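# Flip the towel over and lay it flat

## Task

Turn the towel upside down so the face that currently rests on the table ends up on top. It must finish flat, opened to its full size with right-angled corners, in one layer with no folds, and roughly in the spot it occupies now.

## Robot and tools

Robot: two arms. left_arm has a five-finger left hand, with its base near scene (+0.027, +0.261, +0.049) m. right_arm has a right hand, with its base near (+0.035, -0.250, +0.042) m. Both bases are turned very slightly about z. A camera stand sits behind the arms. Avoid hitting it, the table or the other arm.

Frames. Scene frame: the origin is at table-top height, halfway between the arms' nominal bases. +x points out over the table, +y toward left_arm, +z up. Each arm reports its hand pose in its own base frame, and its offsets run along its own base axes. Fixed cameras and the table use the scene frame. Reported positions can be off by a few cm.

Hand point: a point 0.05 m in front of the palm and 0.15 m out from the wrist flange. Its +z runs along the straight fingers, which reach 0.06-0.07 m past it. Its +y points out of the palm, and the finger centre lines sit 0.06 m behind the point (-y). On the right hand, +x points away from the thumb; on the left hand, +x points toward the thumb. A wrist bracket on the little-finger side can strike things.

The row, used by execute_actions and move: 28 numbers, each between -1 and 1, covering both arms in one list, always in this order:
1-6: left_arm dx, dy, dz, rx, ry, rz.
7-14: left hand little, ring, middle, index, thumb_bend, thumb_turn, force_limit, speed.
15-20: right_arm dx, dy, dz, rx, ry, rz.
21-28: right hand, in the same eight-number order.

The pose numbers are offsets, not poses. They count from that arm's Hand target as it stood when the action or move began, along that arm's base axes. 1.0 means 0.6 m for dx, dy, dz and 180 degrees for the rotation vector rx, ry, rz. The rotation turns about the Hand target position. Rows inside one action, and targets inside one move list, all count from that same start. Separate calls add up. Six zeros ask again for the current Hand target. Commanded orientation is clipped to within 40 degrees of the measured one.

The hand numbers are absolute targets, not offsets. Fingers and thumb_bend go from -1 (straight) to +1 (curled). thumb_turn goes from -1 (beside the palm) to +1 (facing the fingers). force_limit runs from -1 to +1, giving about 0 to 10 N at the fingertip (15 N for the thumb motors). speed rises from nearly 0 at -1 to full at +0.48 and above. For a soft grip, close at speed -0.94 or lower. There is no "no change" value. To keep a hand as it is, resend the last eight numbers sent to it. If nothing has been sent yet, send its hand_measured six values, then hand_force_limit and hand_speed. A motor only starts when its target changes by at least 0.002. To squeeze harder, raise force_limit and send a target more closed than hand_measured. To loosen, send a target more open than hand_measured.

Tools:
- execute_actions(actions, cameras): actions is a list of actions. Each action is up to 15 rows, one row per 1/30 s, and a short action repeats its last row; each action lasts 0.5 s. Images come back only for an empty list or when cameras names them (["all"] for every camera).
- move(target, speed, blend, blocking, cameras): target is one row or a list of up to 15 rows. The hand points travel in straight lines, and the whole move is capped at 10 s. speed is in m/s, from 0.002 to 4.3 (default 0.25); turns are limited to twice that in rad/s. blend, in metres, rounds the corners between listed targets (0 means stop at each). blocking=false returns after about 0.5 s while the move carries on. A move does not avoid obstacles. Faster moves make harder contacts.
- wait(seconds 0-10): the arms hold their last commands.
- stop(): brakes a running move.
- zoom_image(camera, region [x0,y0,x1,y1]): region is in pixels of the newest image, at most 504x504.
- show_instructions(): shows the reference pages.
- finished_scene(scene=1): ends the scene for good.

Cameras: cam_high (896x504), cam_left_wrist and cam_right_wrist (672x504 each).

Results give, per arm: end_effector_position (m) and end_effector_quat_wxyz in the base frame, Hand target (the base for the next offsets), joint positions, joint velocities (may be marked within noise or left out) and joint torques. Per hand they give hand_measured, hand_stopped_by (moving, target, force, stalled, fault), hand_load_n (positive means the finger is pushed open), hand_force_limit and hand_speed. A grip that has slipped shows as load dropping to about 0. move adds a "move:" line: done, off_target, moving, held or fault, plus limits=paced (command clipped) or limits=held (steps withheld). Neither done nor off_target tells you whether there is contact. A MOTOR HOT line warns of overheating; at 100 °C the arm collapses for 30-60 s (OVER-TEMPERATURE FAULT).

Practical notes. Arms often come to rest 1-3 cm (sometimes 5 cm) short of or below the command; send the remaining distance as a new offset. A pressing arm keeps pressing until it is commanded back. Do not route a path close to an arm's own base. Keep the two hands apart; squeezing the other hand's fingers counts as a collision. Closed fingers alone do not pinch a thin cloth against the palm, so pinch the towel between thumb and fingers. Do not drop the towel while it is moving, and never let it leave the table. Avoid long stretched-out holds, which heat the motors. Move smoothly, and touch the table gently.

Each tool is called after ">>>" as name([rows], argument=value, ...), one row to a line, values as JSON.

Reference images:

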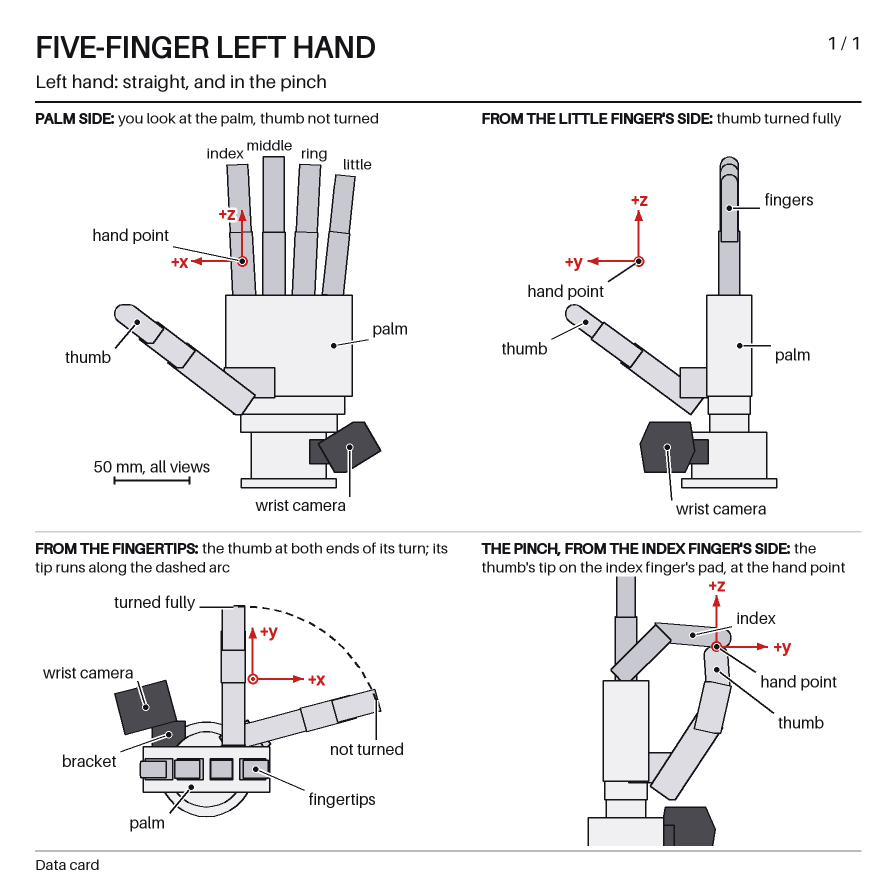

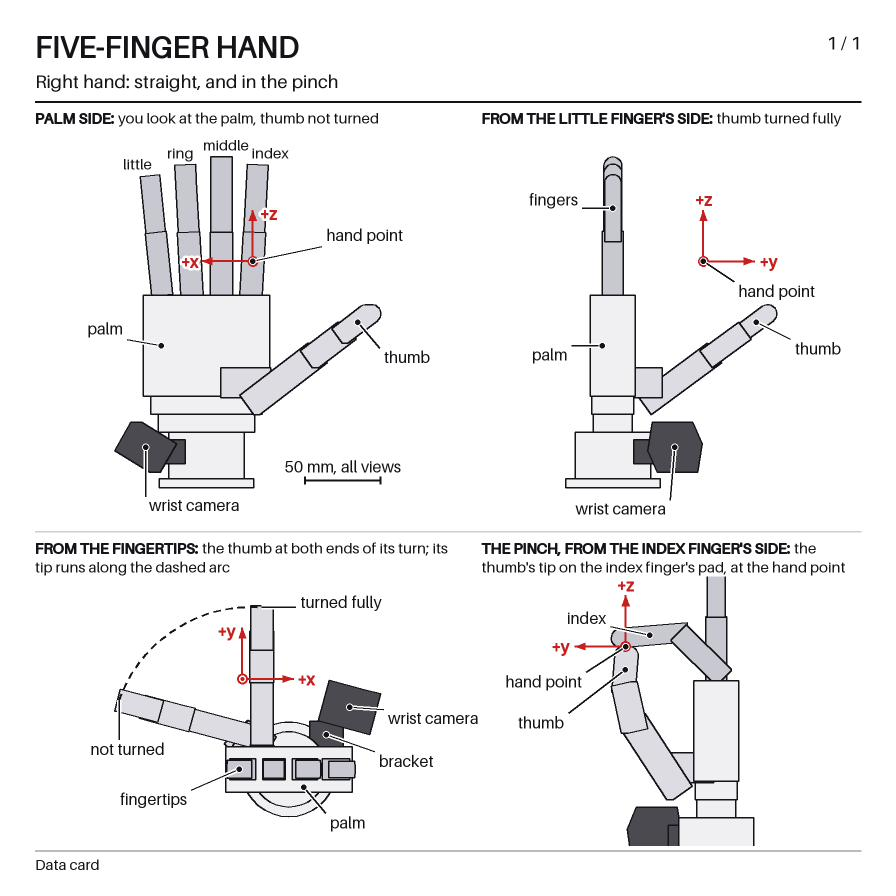

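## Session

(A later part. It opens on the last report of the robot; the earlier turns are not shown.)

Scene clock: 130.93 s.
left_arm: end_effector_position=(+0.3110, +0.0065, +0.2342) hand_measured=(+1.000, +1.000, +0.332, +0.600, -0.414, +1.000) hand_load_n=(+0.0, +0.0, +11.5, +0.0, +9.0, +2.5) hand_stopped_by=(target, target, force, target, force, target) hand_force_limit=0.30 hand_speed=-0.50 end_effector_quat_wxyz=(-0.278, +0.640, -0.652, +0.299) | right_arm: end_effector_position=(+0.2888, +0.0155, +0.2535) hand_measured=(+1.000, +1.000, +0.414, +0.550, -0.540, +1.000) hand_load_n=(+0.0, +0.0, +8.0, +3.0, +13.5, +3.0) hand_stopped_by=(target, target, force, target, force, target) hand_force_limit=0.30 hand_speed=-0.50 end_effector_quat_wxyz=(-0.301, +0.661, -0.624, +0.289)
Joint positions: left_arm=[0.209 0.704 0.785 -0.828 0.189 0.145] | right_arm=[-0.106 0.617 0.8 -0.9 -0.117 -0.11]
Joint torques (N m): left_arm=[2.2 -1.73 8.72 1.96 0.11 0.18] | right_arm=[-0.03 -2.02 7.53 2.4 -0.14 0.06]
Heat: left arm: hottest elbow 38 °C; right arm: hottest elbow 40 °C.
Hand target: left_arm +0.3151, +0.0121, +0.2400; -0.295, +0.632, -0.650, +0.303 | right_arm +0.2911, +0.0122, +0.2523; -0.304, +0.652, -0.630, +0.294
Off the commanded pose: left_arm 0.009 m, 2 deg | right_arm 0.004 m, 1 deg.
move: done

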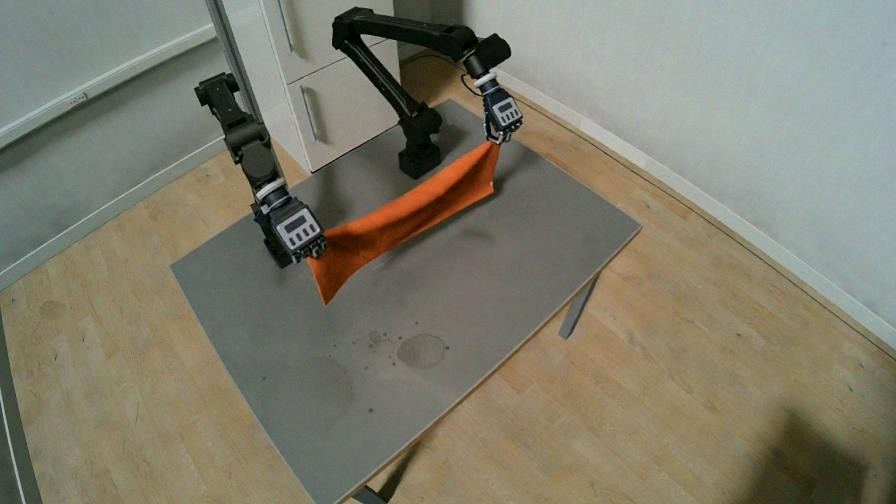

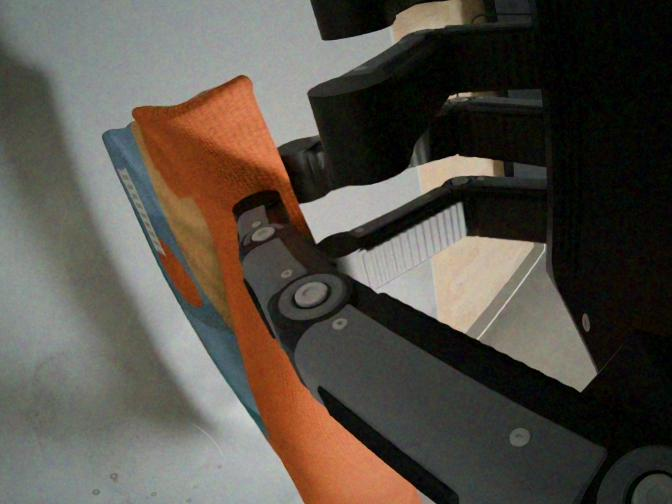

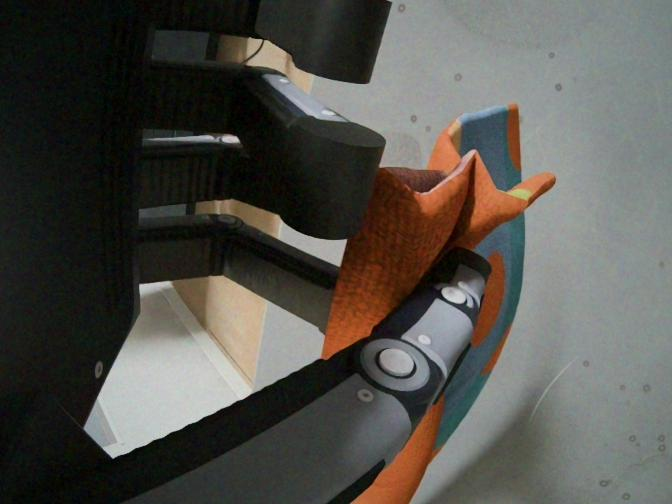

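>>> move([
  [0.1167,0.0133,-0.0583,0,0,0,1,1,0.6,0.6,0.3,1,0.3,-0.5,0.1167,-0.0043,-0.0583,0,0,0,1,1,0.55,0.55,0.3,1,0.3,-0.5],
  [0.2,0.011,-0.133,0,0,0,1,1,0.6,0.6,0.3,1,0.3,-0.5,0.2,-0.0015,-0.133,0,0,0,1,1,0.55,0.55,0.3,1,0.3,-0.5],
  [0.283,0.0087,-0.2167,0,0,0,1,1,0.6,0.6,0.3,1,0.3,-0.5,0.283,0.0013,-0.2167,0,0,0,1,1,0.55,0.55,0.3,1,0.3,-0.5],
  [0.367,0.0063,-0.3,0,0,0,1,1,0.6,0.6,0.3,1,0.3,-0.5,0.367,0.0042,-0.3,0,0,0,1,1,0.55,0.55,0.3,1,0.3,-0.5],
  [0.408,0.0053,-0.36,0,0,0,1,1,0.6,0.6,0.3,1,0.3,-0.5,0.408,0.0055,-0.36,0,0,0,1,1,0.55,0.55,0.3,1,0.3,-0.5],
], speed=0.3, blend=0.02, cameras=["all"])

>>> zoom_image(camera="cam_high", region=[320, 140, 600, 420])

Scene clock: 134.03 s.
left_arm: end_effector_position=(+0.5289, +0.0115, +0.0059) hand_measured=(+1.000, +1.000, +0.332, +0.600, -0.414, +1.000) hand_load_n=(+0.0, +0.0, +11.0, +0.0, +9.0, +2.0) hand_stopped_by=(target, target, force, target, force, target) hand_force_limit=0.30 hand_speed=-0.50 end_effector_quat_wxyz=(-0.270, +0.640, -0.659, +0.288) | right_arm: end_effector_position=(+0.5079, +0.0164, +0.0197) hand_measured=(+1.000, +1.000, +0.414, +0.550, -0.540, +1.000) hand_load_n=(+0.0, +0.0, +7.5, +2.5, +13.5, +3.5) hand_stopped_by=(target, target, force, target, force, target) hand_force_limit=0.30 hand_speed=-0.50 end_effector_quat_wxyz=(-0.290, +0.660, -0.636, +0.275)
Joint positions: left_arm=[0.112 1.626 0.838 0.023 0.114 0.092] | right_arm=[-0.047 1.542 0.778 0.013 -0.067 -0.055]
Joint torques (N m): left_arm=[0.97 -10.64 10.22 1.87 -0.3 -0.03] | right_arm=[0.79 -13.33 9.62 2.3 0.17 0.02]
Heat: left arm: hottest elbow 38 °C; right arm: hottest elbow 41 °C.
Hand target: left_arm +0.5600, +0.0152, +0.0243; -0.295, +0.632, -0.650, +0.303 | right_arm +0.5359, +0.0155, +0.0362; -0.304, +0.652, -0.630, +0.294
Off the commanded pose: left_arm 0.036 m, 4 deg | right_arm 0.033 m, 3 deg.
move: off_target (left_arm, right_arm)

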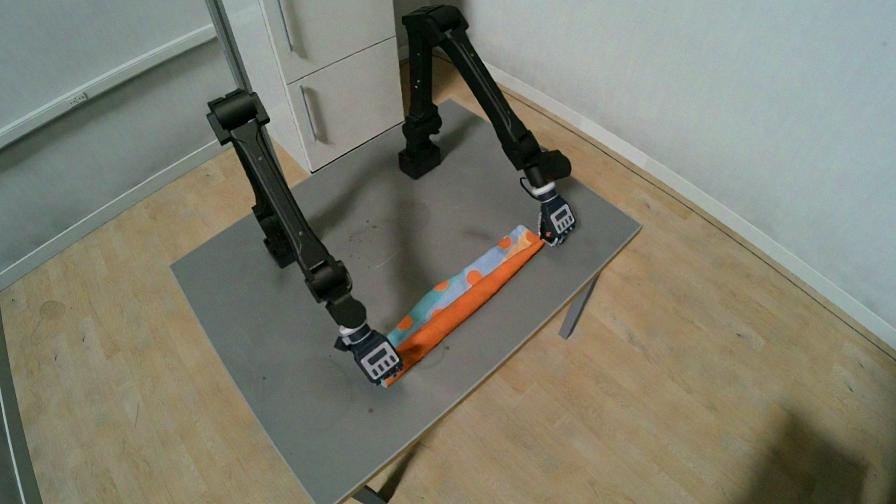

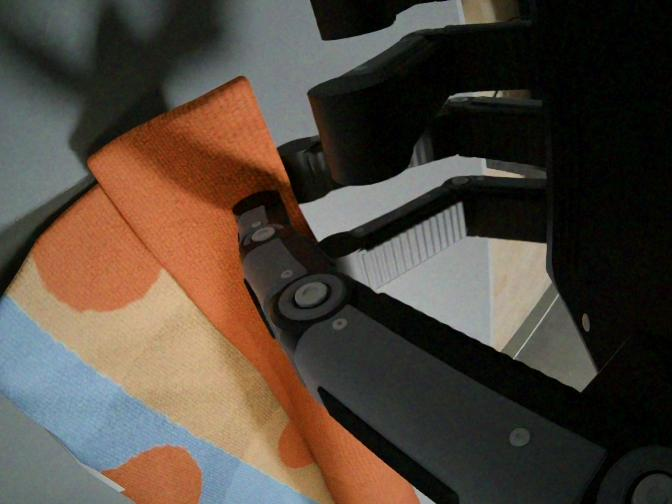

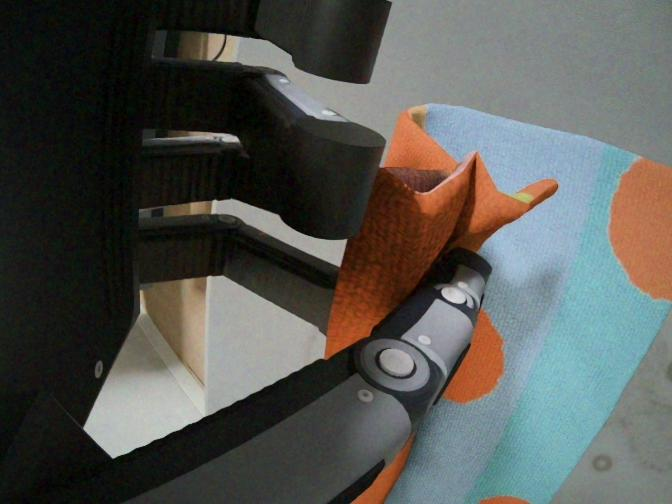

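Scaled by 1.800 from the camera's 896x504 image, which has a finer 1280x720 frame.

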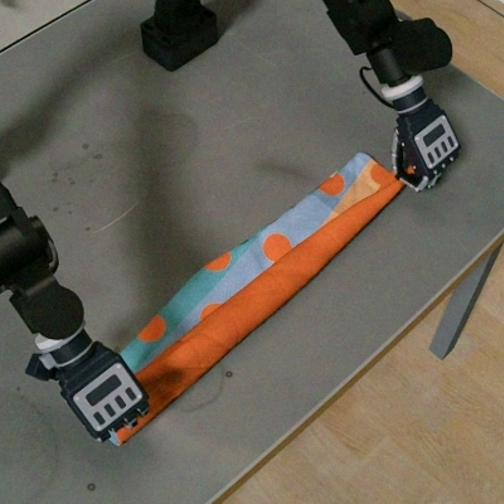

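>>> move([
  [-0.2,0,0.25,0,0,0,1,1,0.6,0.6,0.3,1,0.3,-0.5,-0.2,0,0.25,0,0,0,1,1,0.55,0.55,0.3,1,0.3,-0.5],
  [-0.518,-0.002,0.36,0,0,0,1,1,0.6,0.6,0.3,1,0.3,-0.5,-0.523,-0.01,0.36,0,0,0,1,1,0.55,0.55,0.3,1,0.3,-0.5],
], speed=0.2, blend=0.03, cameras=["all"])

>>> zoom_image(camera="cam_high", region=[260, 100, 540, 380])

Scene clock: 138.17 s.
left_arm: end_effector_position=(+0.2491, +0.0101, +0.2313) hand_measured=(+1.000, +1.000, +0.332, +0.600, -0.414, +1.000) hand_load_n=(+0.0, +0.0, +11.0, +0.0, +9.0, +2.0) hand_stopped_by=(target, target, force, target, force, target) hand_force_limit=0.30 hand_speed=-0.50 end_effector_quat_wxyz=(-0.284, +0.637, -0.649, +0.303) | right_arm: end_effector_position=(+0.2226, +0.0134, +0.2423) hand_measured=(+1.000, +1.000, +0.414, +0.550, -0.540, +1.000) hand_load_n=(+0.0, +0.0, +8.0, +2.5, +13.5, +3.0) hand_stopped_by=(target, target, force, target, force, target) hand_force_limit=0.30 hand_speed=-0.50 end_effector_quat_wxyz=(-0.303, +0.652, -0.635, +0.282)
Joint positions: left_arm=[0.32 0.503 0.717 -0.962 0.271 0.22] | right_arm=[-0.198 0.411 0.731 -1.052 -0.186 -0.142]
Joint torques (N m): left_arm=[2.02 0.91 9.76 0.79 0.14 0.2] | right_arm=[-0.26 0.09 9.33 1.35 -0.14 -0.18]
Heat: left arm: hottest elbow 39 °C; right arm: hottest elbow 41 °C.
Hand target: left_arm +0.2492, +0.0140, +0.2402; -0.295, +0.632, -0.650, +0.303 | right_arm +0.2221, +0.0095, +0.2522; -0.304, +0.652, -0.630, +0.294
Off the commanded pose: left_arm 0.010 m, 1 deg | right_arm 0.011 m, 1 deg.
move: off_target (right_arm)

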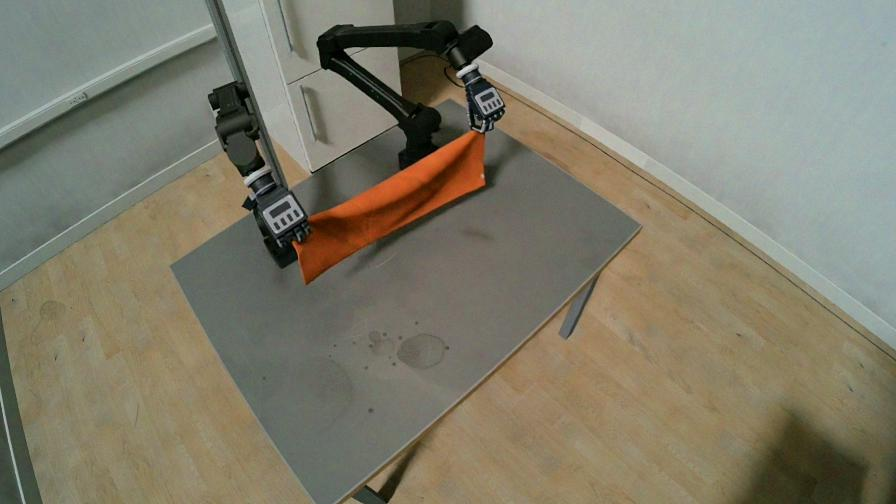

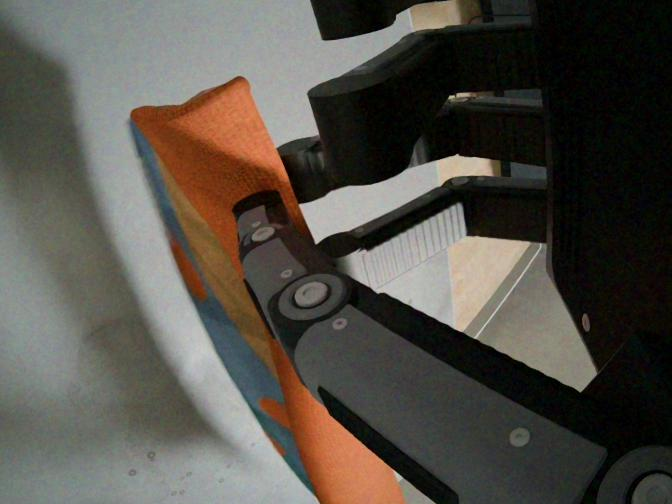

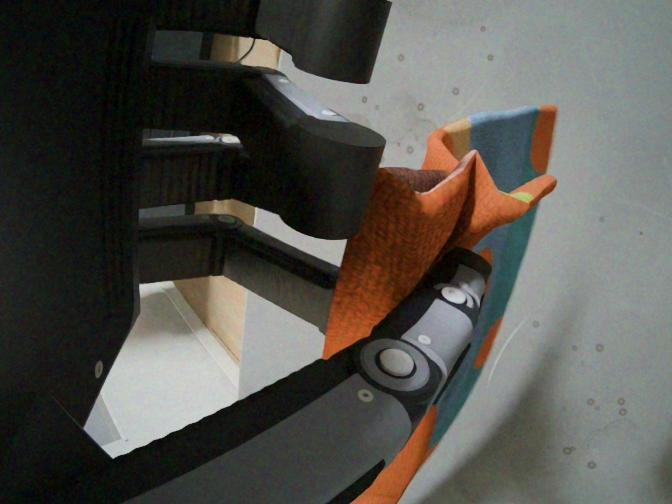

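Scaled by 1.800 from the camera's 896x504 image, which has a finer 1280x720 frame.

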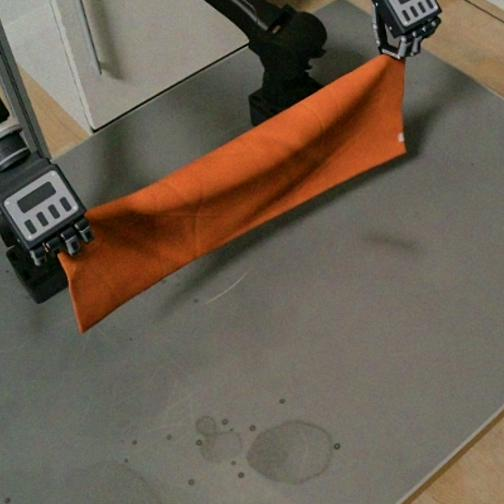

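>>> move(target=[-0.01,-0.036,-0.067,0,0,0.0456,1,1,0.6,0.6,0.3,1,0.3,-0.5,0.115,-0.0245,-0.067,0,0,0.0456,1,1,0.55,0.55,0.3,1,0.3,-0.5], speed=0.12, cameras=["cam_high"])

>>> zoom_image(camera="cam_high", region=[260, 100, 540, 380])

Scene clock: 140.57 s.
left_arm: end_effector_position=(+0.2386, -0.0073, +0.1938) hand_measured=(+1.000, +1.000, +0.332, +0.600, -0.414, +1.000) hand_load_n=(+0.0, +0.0, +11.0, +0.0, +9.0, +2.0) hand_stopped_by=(target, target, force, target, force, target) hand_force_limit=0.30 hand_speed=-0.50 end_effector_quat_wxyz=(-0.304, +0.681, -0.609, +0.271) | right_arm: end_effector_position=(+0.2880, +0.0005, +0.2149) hand_measured=(+1.000, +1.000, +0.414, +0.550, -0.540, +1.000) hand_load_n=(+0.0, +0.0, +8.0, +2.5, +13.5, +3.0) hand_stopped_by=(target, target, force, target, force, target) hand_force_limit=0.30 hand_speed=-0.50 end_effector_quat_wxyz=(-0.327, +0.694, -0.585, +0.263)
Joint positions: left_arm=[0.092 0.413 0.606 -0.925 -0.015 -0.013] | right_arm=[-0.269 0.642 0.708 -0.827 -0.346 -0.29]
Joint torques (N m): left_arm=[0.5 1.14 8.59 1.94 -0.32 -0.05] | right_arm=[-0.26 -2.2 7.73 2.47 -0.27 -0.19]
Heat: left arm: hottest elbow 39 °C; right arm: hottest elbow 41 °C.
Hand target: left_arm +0.2432, -0.0076, +0.2000; -0.316, +0.676, -0.603, +0.281 | right_arm +0.2911, -0.0051, +0.2119; -0.324, +0.695, -0.581, +0.271
Off the commanded pose: left_arm 0.008 m, 2 deg | right_arm 0.007 m, 1 deg.
move: done
Images, in order (width x height): cam_high 896x504.

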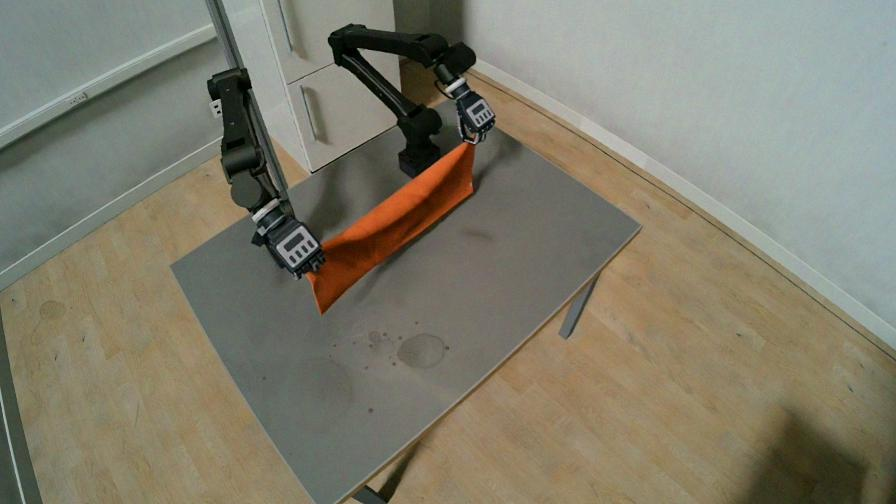

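Scaled by 1.800 from the camera's 896x504 image, which has a finer 1280x720 frame.

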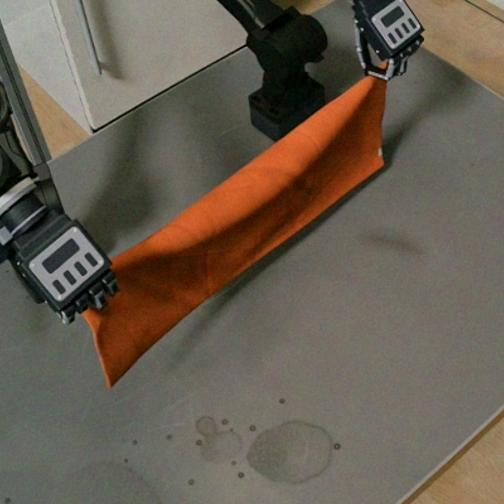

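>>> move([
  [0.0662,0.0077,-0.05,0,0,0,1,1,0.6,0.6,0.3,1,0.3,-0.5,0.0656,0.0117,-0.05,0,0,0,1,1,0.55,0.55,0.3,1,0.3,-0.5],
  [0.1324,0.0153,-0.083,0,0,0,1,1,0.6,0.6,0.3,1,0.3,-0.5,0.1312,0.0235,-0.083,0,0,0,1,1,0.55,0.55,0.3,1,0.3,-0.5],
  [0.1986,0.023,-0.117,0,0,0,1,1,0.6,0.6,0.3,1,0.3,-0.5,0.1968,0.0352,-0.117,0,0,0,1,1,0.55,0.55,0.3,1,0.3,-0.5],
  [0.2648,0.0307,-0.167,0,0,0,1,1,0.6,0.6,0.3,1,0.3,-0.5,0.2624,0.0469,-0.167,0,0,0,1,1,0.55,0.55,0.3,1,0.3,-0.5],
  [0.331,0.0383,-0.242,0,0,0,1,1,0.6,0.6,0.3,1,0.3,-0.5,0.328,0.0587,-0.242,0,0,0,1,1,0.55,0.55,0.3,1,0.3,-0.5],
  [0.3724,0.0431,-0.305,0,0,0,1,1,0.6,0.6,0.3,1,0.3,-0.5,0.369,0.066,-0.305,0,0,0,1,1,0.55,0.55,0.3,1,0.3,-0.5],
], speed=0.35, blend=0.02, cameras=["all"])

>>> zoom_image(camera="cam_high", region=[300, 140, 580, 420])

Scene clock: 142.90 s.
left_arm: end_effector_position=(+0.4391, +0.0131, +0.0009) hand_measured=(+1.000, +1.000, +0.332, +0.600, -0.414, +1.000) hand_load_n=(+0.0, +0.0, +11.0, +0.0, +9.0, +2.0) hand_stopped_by=(target, target, force, target, force, target) hand_force_limit=0.30 hand_speed=-0.50 end_effector_quat_wxyz=(-0.294, +0.685, -0.610, +0.267) | right_arm: end_effector_position=(+0.4848, +0.0321, +0.0142) hand_measured=(+1.000, +1.000, +0.414, +0.550, -0.540, +1.000) hand_load_n=(+0.0, +0.0, +8.0, +2.5, +13.5, +3.0) hand_stopped_by=(target, target, force, target, force, target) hand_force_limit=0.30 hand_speed=-0.50 end_effector_quat_wxyz=(-0.310, +0.703, -0.588, +0.255)
Joint positions: left_arm=[0.101 1.418 0.567 0.098 -0.004 -0.014] | right_arm=[-0.044 1.514 0.724 0.031 -0.168 -0.149]
Joint torques (N m): left_arm=[1.32 -7 9.43 1.83 -0.21 0.07] | right_arm=[1.38 -11.81 9.5 2.26 -0.01 0.05]
Heat: left arm: hottest elbow 39 °C; right arm: hottest elbow 41 °C.
Hand target: left_arm +0.4666, +0.0181, +0.0170; -0.315, +0.676, -0.603, +0.281 | right_arm +0.5126, +0.0343, +0.0291; -0.324, +0.695, -0.581, +0.271
Off the commanded pose: left_arm 0.032 m, 3 deg | right_arm 0.031 m, 3 deg.
move: off_target (left_arm, right_arm)

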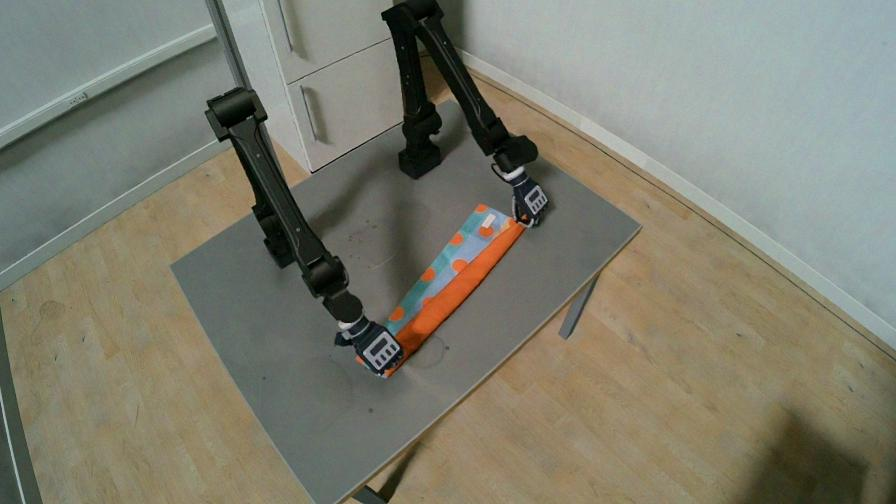

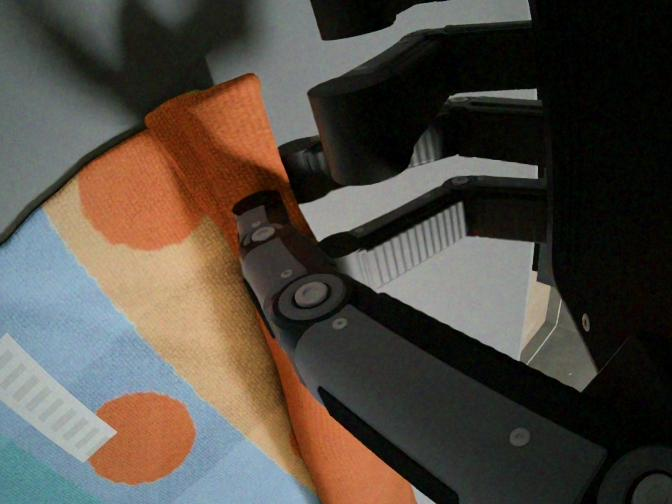

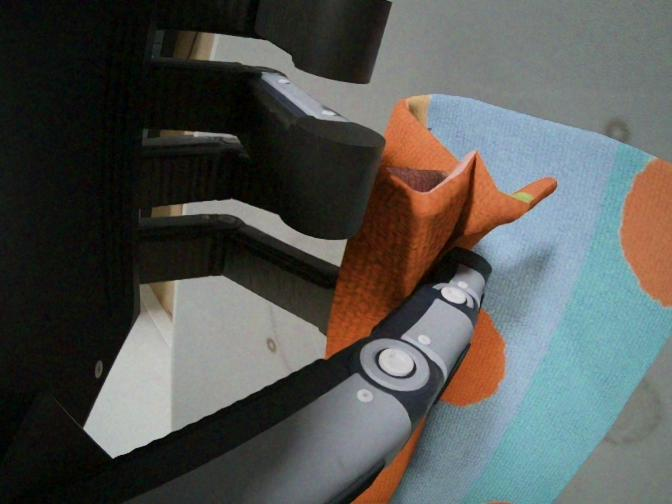

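Scaled by 1.800 from the camera's 896x504 image, which has a finer 1280x720 frame.

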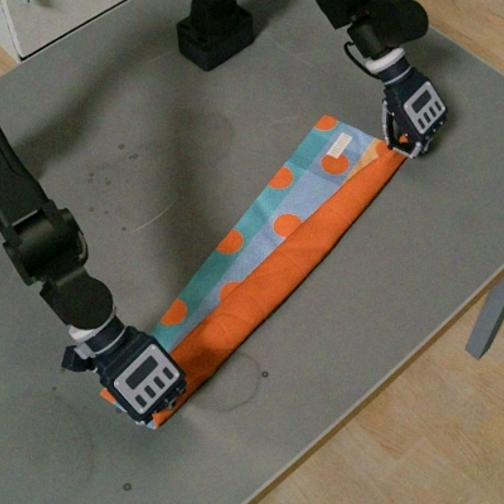

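>>> move([
  [-0.15,-0.017,0.25,0,0,0,1,1,0.6,0.6,0.3,1,0.3,-0.5,-0.15,-0.026,0.25,0,0,0,1,1,0.55,0.55,0.3,1,0.3,-0.5],
  [-0.33,-0.038,0.35,0,0,0,1,1,0.6,0.6,0.3,1,0.3,-0.5,-0.33,-0.058,0.35,0,0,0,1,1,0.55,0.55,0.3,1,0.3,-0.5],
  [-0.4077,-0.0468,0.3133,-0.0026,0.022,0,1,1,0.6,0.6,0.3,1,0.3,-0.5,-0.4043,-0.0722,0.3132,-0.0127,0.0711,0,1,1,0.55,0.55,0.3,1,0.3,-0.5],
], speed=0.2, blend=0.02, cameras=["cam_high"])

>>> zoom_image(camera="cam_high", region=[260, 100, 540, 380])

Scene clock: 146.67 s.
left_arm: end_effector_position=(+0.2182, -0.0094, +0.1833) hand_measured=(+1.000, +1.000, +0.332, +0.600, -0.414, +1.000) hand_load_n=(+0.0, +0.0, +11.5, +0.0, +9.0, +2.0) hand_stopped_by=(target, target, force, target, force, target) hand_force_limit=0.30 hand_speed=-0.50 end_effector_quat_wxyz=(-0.277, +0.692, -0.619, +0.247) | right_arm: end_effector_position=(+0.2550, +0.0003, +0.1876) hand_measured=(+1.000, +1.000, +0.414, +0.550, -0.540, +1.000) hand_load_n=(+0.0, +0.0, +8.0, +2.5, +13.5, +3.0) hand_stopped_by=(target, target, force, target, force, target) hand_force_limit=0.30 hand_speed=-0.50 end_effector_quat_wxyz=(-0.236, +0.729, -0.617, +0.177)
Joint positions: left_arm=[0.09 0.404 0.608 -1.013 -0.016 -0.014] | right_arm=[-0.225 0.739 0.76 -1.041 -0.249 -0.321]
Joint torques (N m): left_arm=[0.5 1.38 11.34 0.72 -0.28 -0.08] | right_arm=[0.03 -2.73 12.75 1.14 -0.05 -0.18]
Heat: left arm: hottest elbow 39 °C; right arm: hottest elbow 42 °C.
Hand target: left_arm +0.2221, -0.0100, +0.2051; -0.292, +0.687, -0.613, +0.260 | right_arm +0.2700, -0.0089, +0.2172; -0.244, +0.727, -0.608, +0.204
Off the commanded pose: left_arm 0.022 m, 2 deg | right_arm 0.034 m, 3 deg.
move: off_target (left_arm, right_arm)
Images, in order (width x height): cam_high 896x504.

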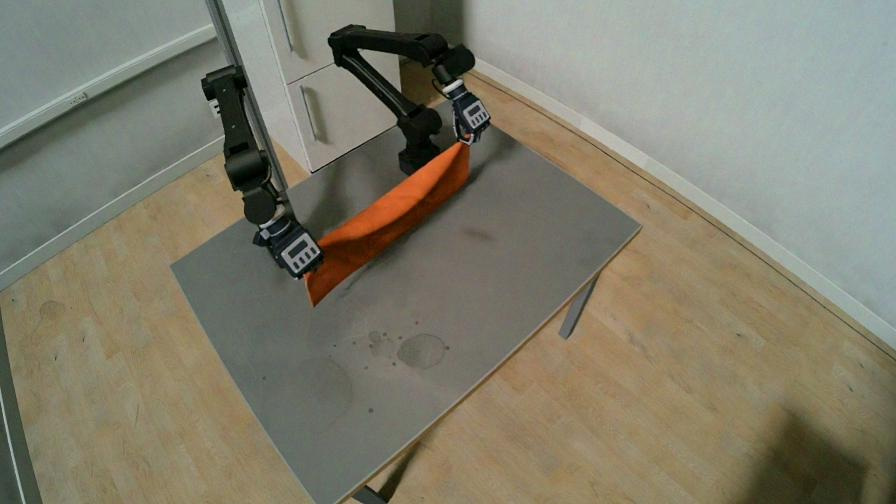

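Scaled by 1.800 from the camera's 896x504 image, which has a finer 1280x720 frame.

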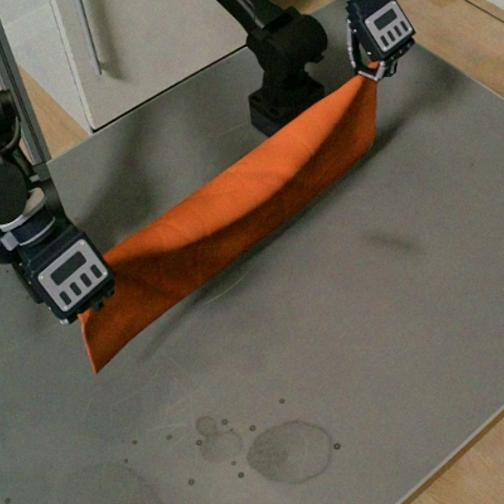

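>>> move([
  [0.0662,0.0077,-0.0585,0,0,0,1,1,0.6,0.6,0.3,1,0.3,-0.5,0.0656,0.0117,-0.04,0,0,0,1,1,0.55,0.55,0.3,1,0.3,-0.5],
  [0.149,0.0173,-0.08,0,0,0,1,1,0.6,0.6,0.3,1,0.3,-0.5,0.1476,0.0264,-0.0787,0,0,0,1,1,0.55,0.55,0.3,1,0.3,-0.5],
  [0.2317,0.0268,-0.1185,0,0,0,1,1,0.6,0.6,0.3,1,0.3,-0.5,0.2296,0.0411,-0.117,0,0,0,1,1,0.55,0.55,0.3,1,0.3,-0.5],
  [0.3145,0.0364,-0.165,0,0,0,1,1,0.6,0.6,0.3,1,0.3,-0.5,0.3116,0.0557,-0.1637,0,0,0,1,1,0.55,0.55,0.3,1,0.3,-0.5],
  [0.4138,0.0479,-0.245,0,0,0,1,1,0.6,0.6,0.3,1,0.3,-0.5,0.41,0.0733,-0.2437,0,0,0,1,1,0.55,0.55,0.3,1,0.3,-0.5],
  [0.4882,0.0565,-0.3085,0,0,0,1,1,0.6,0.6,0.3,1,0.3,-0.5,0.4838,0.0865,-0.307,0,0,0,1,1,0.55,0.55,0.3,1,0.3,-0.5],
], speed=0.4, blend=0.02, cameras=["all"])

>>> zoom_image(camera="cam_high", region=[320, 160, 600, 440])

Scene clock: 149.33 s.
left_arm: end_effector_position=(+0.4844, +0.0189, +0.0024) hand_measured=(+1.000, +1.000, +0.332, +0.600, -0.414, +1.000) hand_load_n=(+0.0, +0.0, +11.0, +0.5, +9.0, +2.0) hand_stopped_by=(target, target, force, target, force, target) hand_force_limit=0.30 hand_speed=-0.50 end_effector_quat_wxyz=(-0.269, +0.697, -0.618, +0.244) | right_arm: end_effector_position=(+0.5308, +0.0396, +0.0172) hand_measured=(+1.000, +1.000, +0.414, +0.550, -0.540, +1.000) hand_load_n=(+0.0, +0.0, +7.5, +2.5, +13.5, +3.0) hand_stopped_by=(target, target, force, target, force, target) hand_force_limit=0.30 hand_speed=-0.50 end_effector_quat_wxyz=(-0.227, +0.734, -0.613, +0.184)
Joint positions: left_arm=[0.105 1.537 0.748 -0.039 -0.002 -0.015] | right_arm=[-0.005 1.679 1.046 -0.353 -0.11 -0.15]
Joint torques (N m): left_arm=[1.2 -9.23 10.13 1.72 -0.2 0.09] | right_arm=[1.55 -16.03 10.37 2.07 0 0.07]
Heat: left arm: hottest elbow 39 °C; right arm: hottest elbow 42 °C.
Hand target: left_arm +0.5149, +0.0240, +0.0197; -0.292, +0.687, -0.613, +0.260 | right_arm +0.5601, +0.0429, +0.0327; -0.243, +0.727, -0.608, +0.204
Off the commanded pose: left_arm 0.036 m, 3 deg | right_arm 0.034 m, 3 deg.
move: off_target (left_arm, right_arm)

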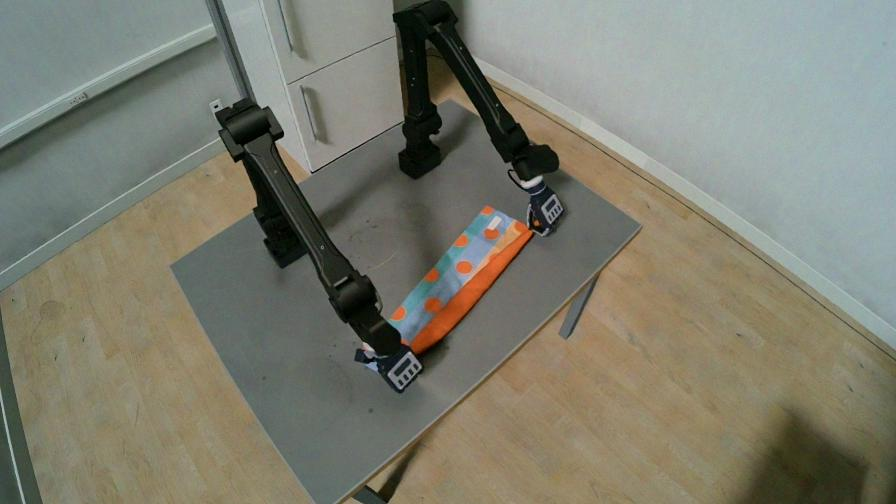

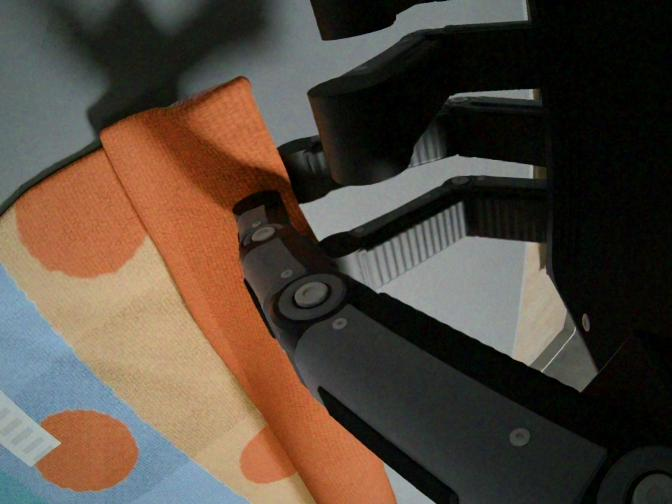

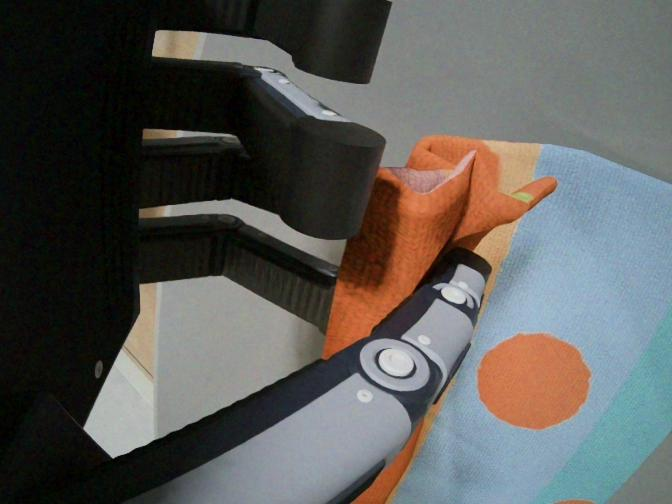

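Scaled by 1.800 from the camera's 896x504 image, which has a finer 1280x720 frame.

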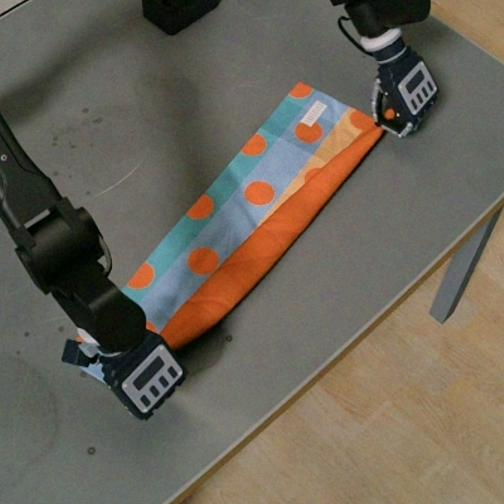

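>>> move([
  [0.03,0.0167,0.12,0,0,0,1,1,0.6,0.6,0.3,1,0.3,-0.5,0.03,-0.0167,0.12,0,0,0,1,1,0.55,0.55,0.3,1,0.3,-0.5],
  [0.067,0.02,0.02,0,0,0,1,1,0.6,0.6,0.3,1,0.3,-0.5,0.067,-0.01,0.02,0,0,0,1,1,0.55,0.55,0.3,1,0.3,-0.5],
  [0.08,0.02,-0.04,0,0,0,1,1,0.6,0.6,0.3,1,0.3,-0.5,0.075,-0.01,-0.04,0,0,0,1,1,0.55,0.55,0.3,1,0.3,-0.5],
], speed=0.12, blend=0.01, cameras=["all"])

>>> zoom_image(camera="cam_high", region=[320, 160, 600, 440])

Scene clock: 152.20 s.
left_arm: end_effector_position=(+0.5383, +0.0257, -0.0165) hand_measured=(+1.000, +1.000, +0.332, +0.600, -0.414, +1.000) hand_load_n=(+0.0, +0.0, +10.5, +0.0, +9.0, +2.5) hand_stopped_by=(target, target, force, target, force, target) hand_force_limit=0.30 hand_speed=-0.50 end_effector_quat_wxyz=(-0.271, +0.696, -0.617, +0.250) | right_arm: end_effector_position=(+0.5854, +0.0405, +0.0033) hand_measured=(+1.000, +1.000, +0.414, +0.550, -0.540, +1.000) hand_load_n=(+0.0, +0.5, +8.0, +2.0, +13.5, +3.5) hand_stopped_by=(target, target, force, target, force, target) hand_force_limit=0.30 hand_speed=-0.50 end_effector_quat_wxyz=(-0.235, +0.732, -0.610, +0.189)
Joint positions: left_arm=[0.109 1.695 0.879 -0.001 0.006 -0.013] | right_arm=[-0.005 1.813 1.186 -0.339 -0.116 -0.15]
Joint torques (N m): left_arm=[2.02 -11.22 9.35 1.68 -0.12 0.18] | right_arm=[0.44 -18.08 9.1 2.14 0.01 -0.03]
Heat: left arm: hottest elbow 40 °C; right arm: hottest elbow 43 °C.
Hand target: left_arm +0.5629, +0.0360, -0.0042; -0.292, +0.687, -0.613, +0.260 | right_arm +0.6052, +0.0370, +0.0087; -0.243, +0.728, -0.608, +0.204
Off the commanded pose: left_arm 0.029 m, 3 deg | right_arm 0.021 m, 2 deg.
move: off_target (left_arm, right_arm)

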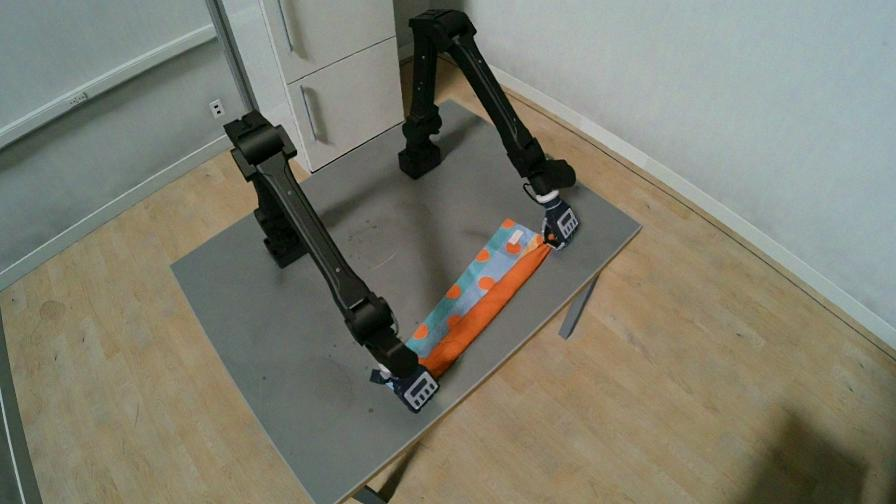

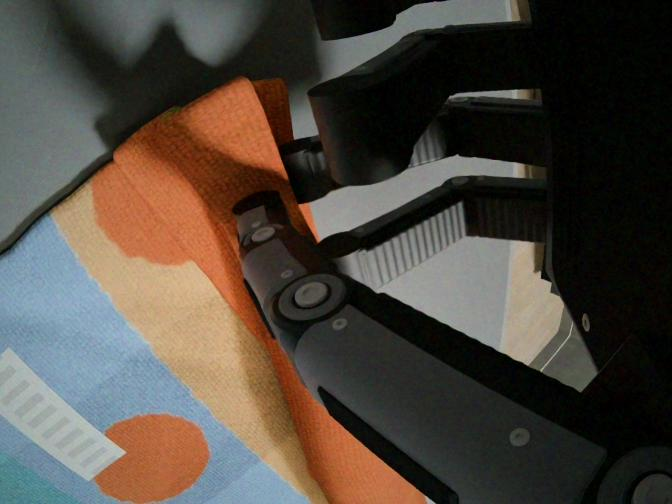

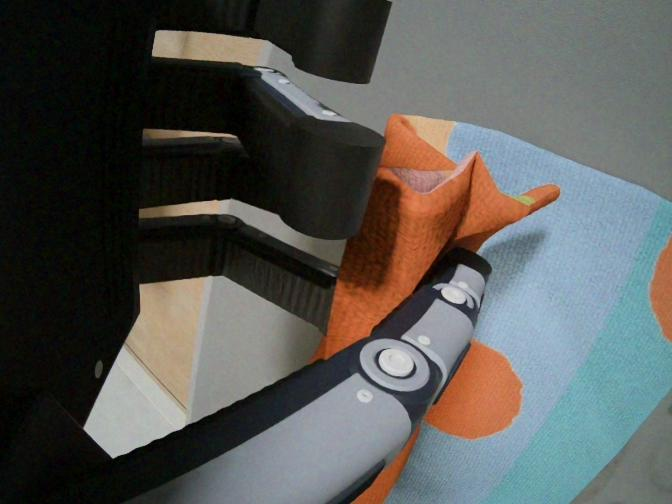

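Scaled by 1.800 from the camera's 896x504 image, which has a finer 1280x720 frame.

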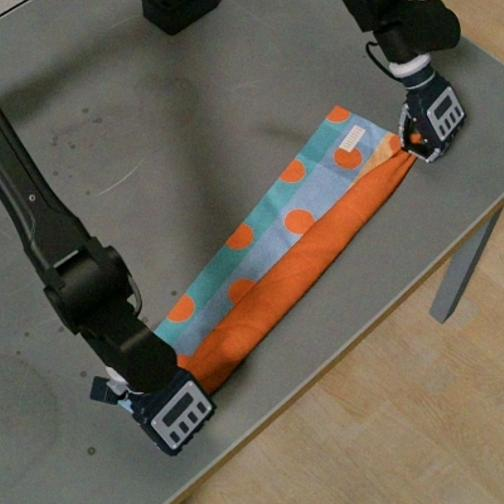

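>>> move([
  [-0.1,-0.017,0.25,0.003,-0.03,0,1,1,0.6,0.6,0.3,1,0.3,-0.5,-0.1,-0.02,0.25,0.006,-0.04,0,1,1,0.55,0.55,0.3,1,0.3,-0.5],
  [-0.35,-0.05,0.42,0.006,-0.06,0,1,1,0.6,0.6,0.3,1,0.3,-0.5,-0.35,-0.05,0.42,0.015,-0.09,0,1,1,0.55,0.55,0.3,1,0.3,-0.5],
  [-0.5315,-0.0767,0.365,0.0089,-0.0772,0,1,1,0.6,0.6,0.3,1,0.3,-0.5,-0.5187,-0.0783,0.3605,0.0225,-0.1257,0,1,1,0.55,0.55,0.3,1,0.3,-0.5],
], speed=0.22, blend=0.02, cameras=["all"])

>>> zoom_image(camera="cam_high", region=[260, 100, 540, 380])

Scene clock: 157.37 s.
left_arm: end_effector_position=(+0.2457, -0.0096, +0.2117) hand_measured=(+1.000, +1.000, +0.332, +0.600, -0.414, +1.000) hand_load_n=(+0.0, +0.0, +11.0, +0.5, +8.5, +2.5) hand_stopped_by=(target, target, force, target, force, target) hand_force_limit=0.30 hand_speed=-0.50 end_effector_quat_wxyz=(-0.370, +0.647, -0.579, +0.331) | right_arm: end_effector_position=(+0.2973, -0.0052, +0.2307) hand_measured=(+1.000, +1.000, +0.414, +0.550, -0.540, +1.000) hand_load_n=(+0.0, +0.0, +7.5, +2.5, +13.5, +3.0) hand_stopped_by=(target, target, force, target, force, target) hand_force_limit=0.30 hand_speed=-0.50 end_effector_quat_wxyz=(-0.391, +0.662, -0.555, +0.318)
Joint positions: left_arm=[0.058 0.269 0.542 -0.805 -0.046 -0.027] | right_arm=[-0.358 0.553 0.638 -0.67 -0.471 -0.278]
Joint torques (N m): left_arm=[0.62 2.2 8.84 0.98 -0.35 -0.05] | right_arm=[-1.08 -1.61 7.62 1.65 -0.2 -0.22]
Heat: left arm: hottest elbow 40 °C; right arm: hottest elbow 43 °C.
Hand target: left_arm +0.2440, -0.0100, +0.2148; -0.373, +0.646, -0.576, +0.333 | right_arm +0.2940, -0.0099, +0.2251; -0.383, +0.664, -0.555, +0.321
Off the commanded pose: left_arm 0.004 m, 0 deg | right_arm 0.008 m, 1 deg.
move: done

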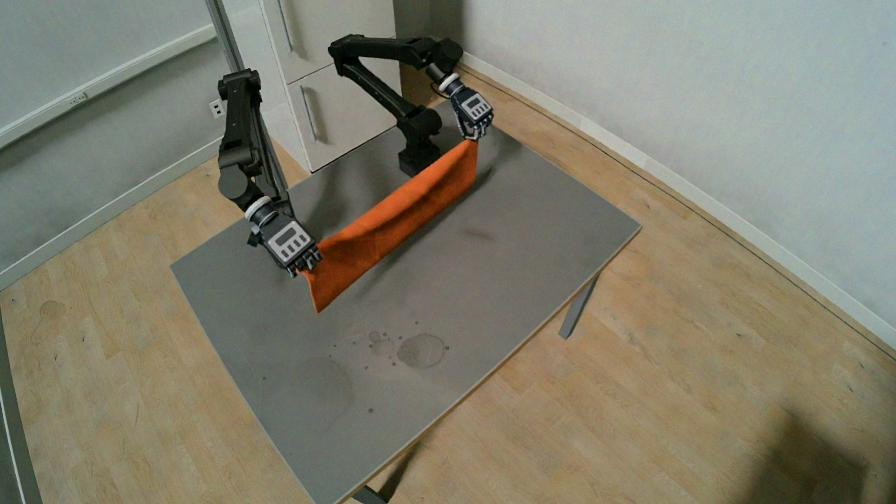

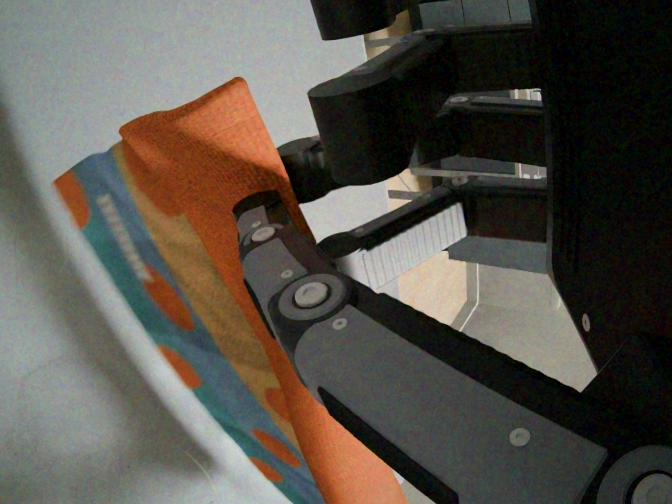

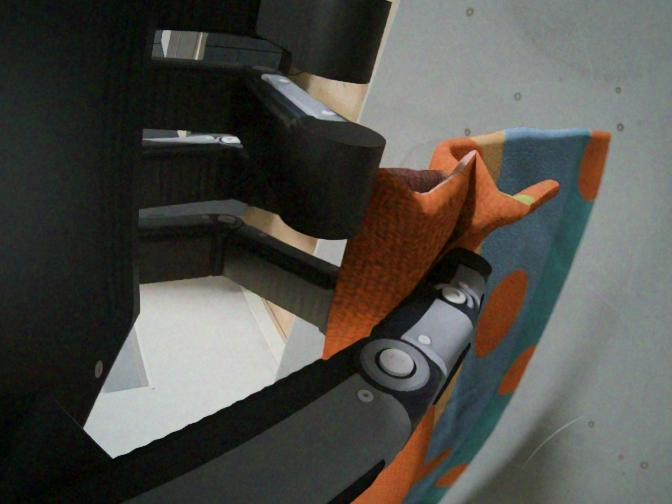

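Scaled by 1.800 from the camera's 896x504 image, which has a finer 1280x720 frame.

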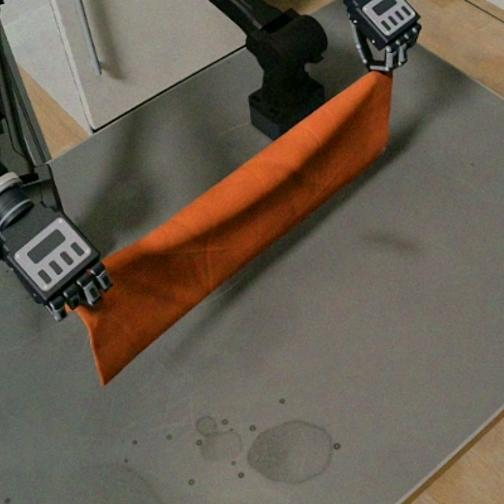

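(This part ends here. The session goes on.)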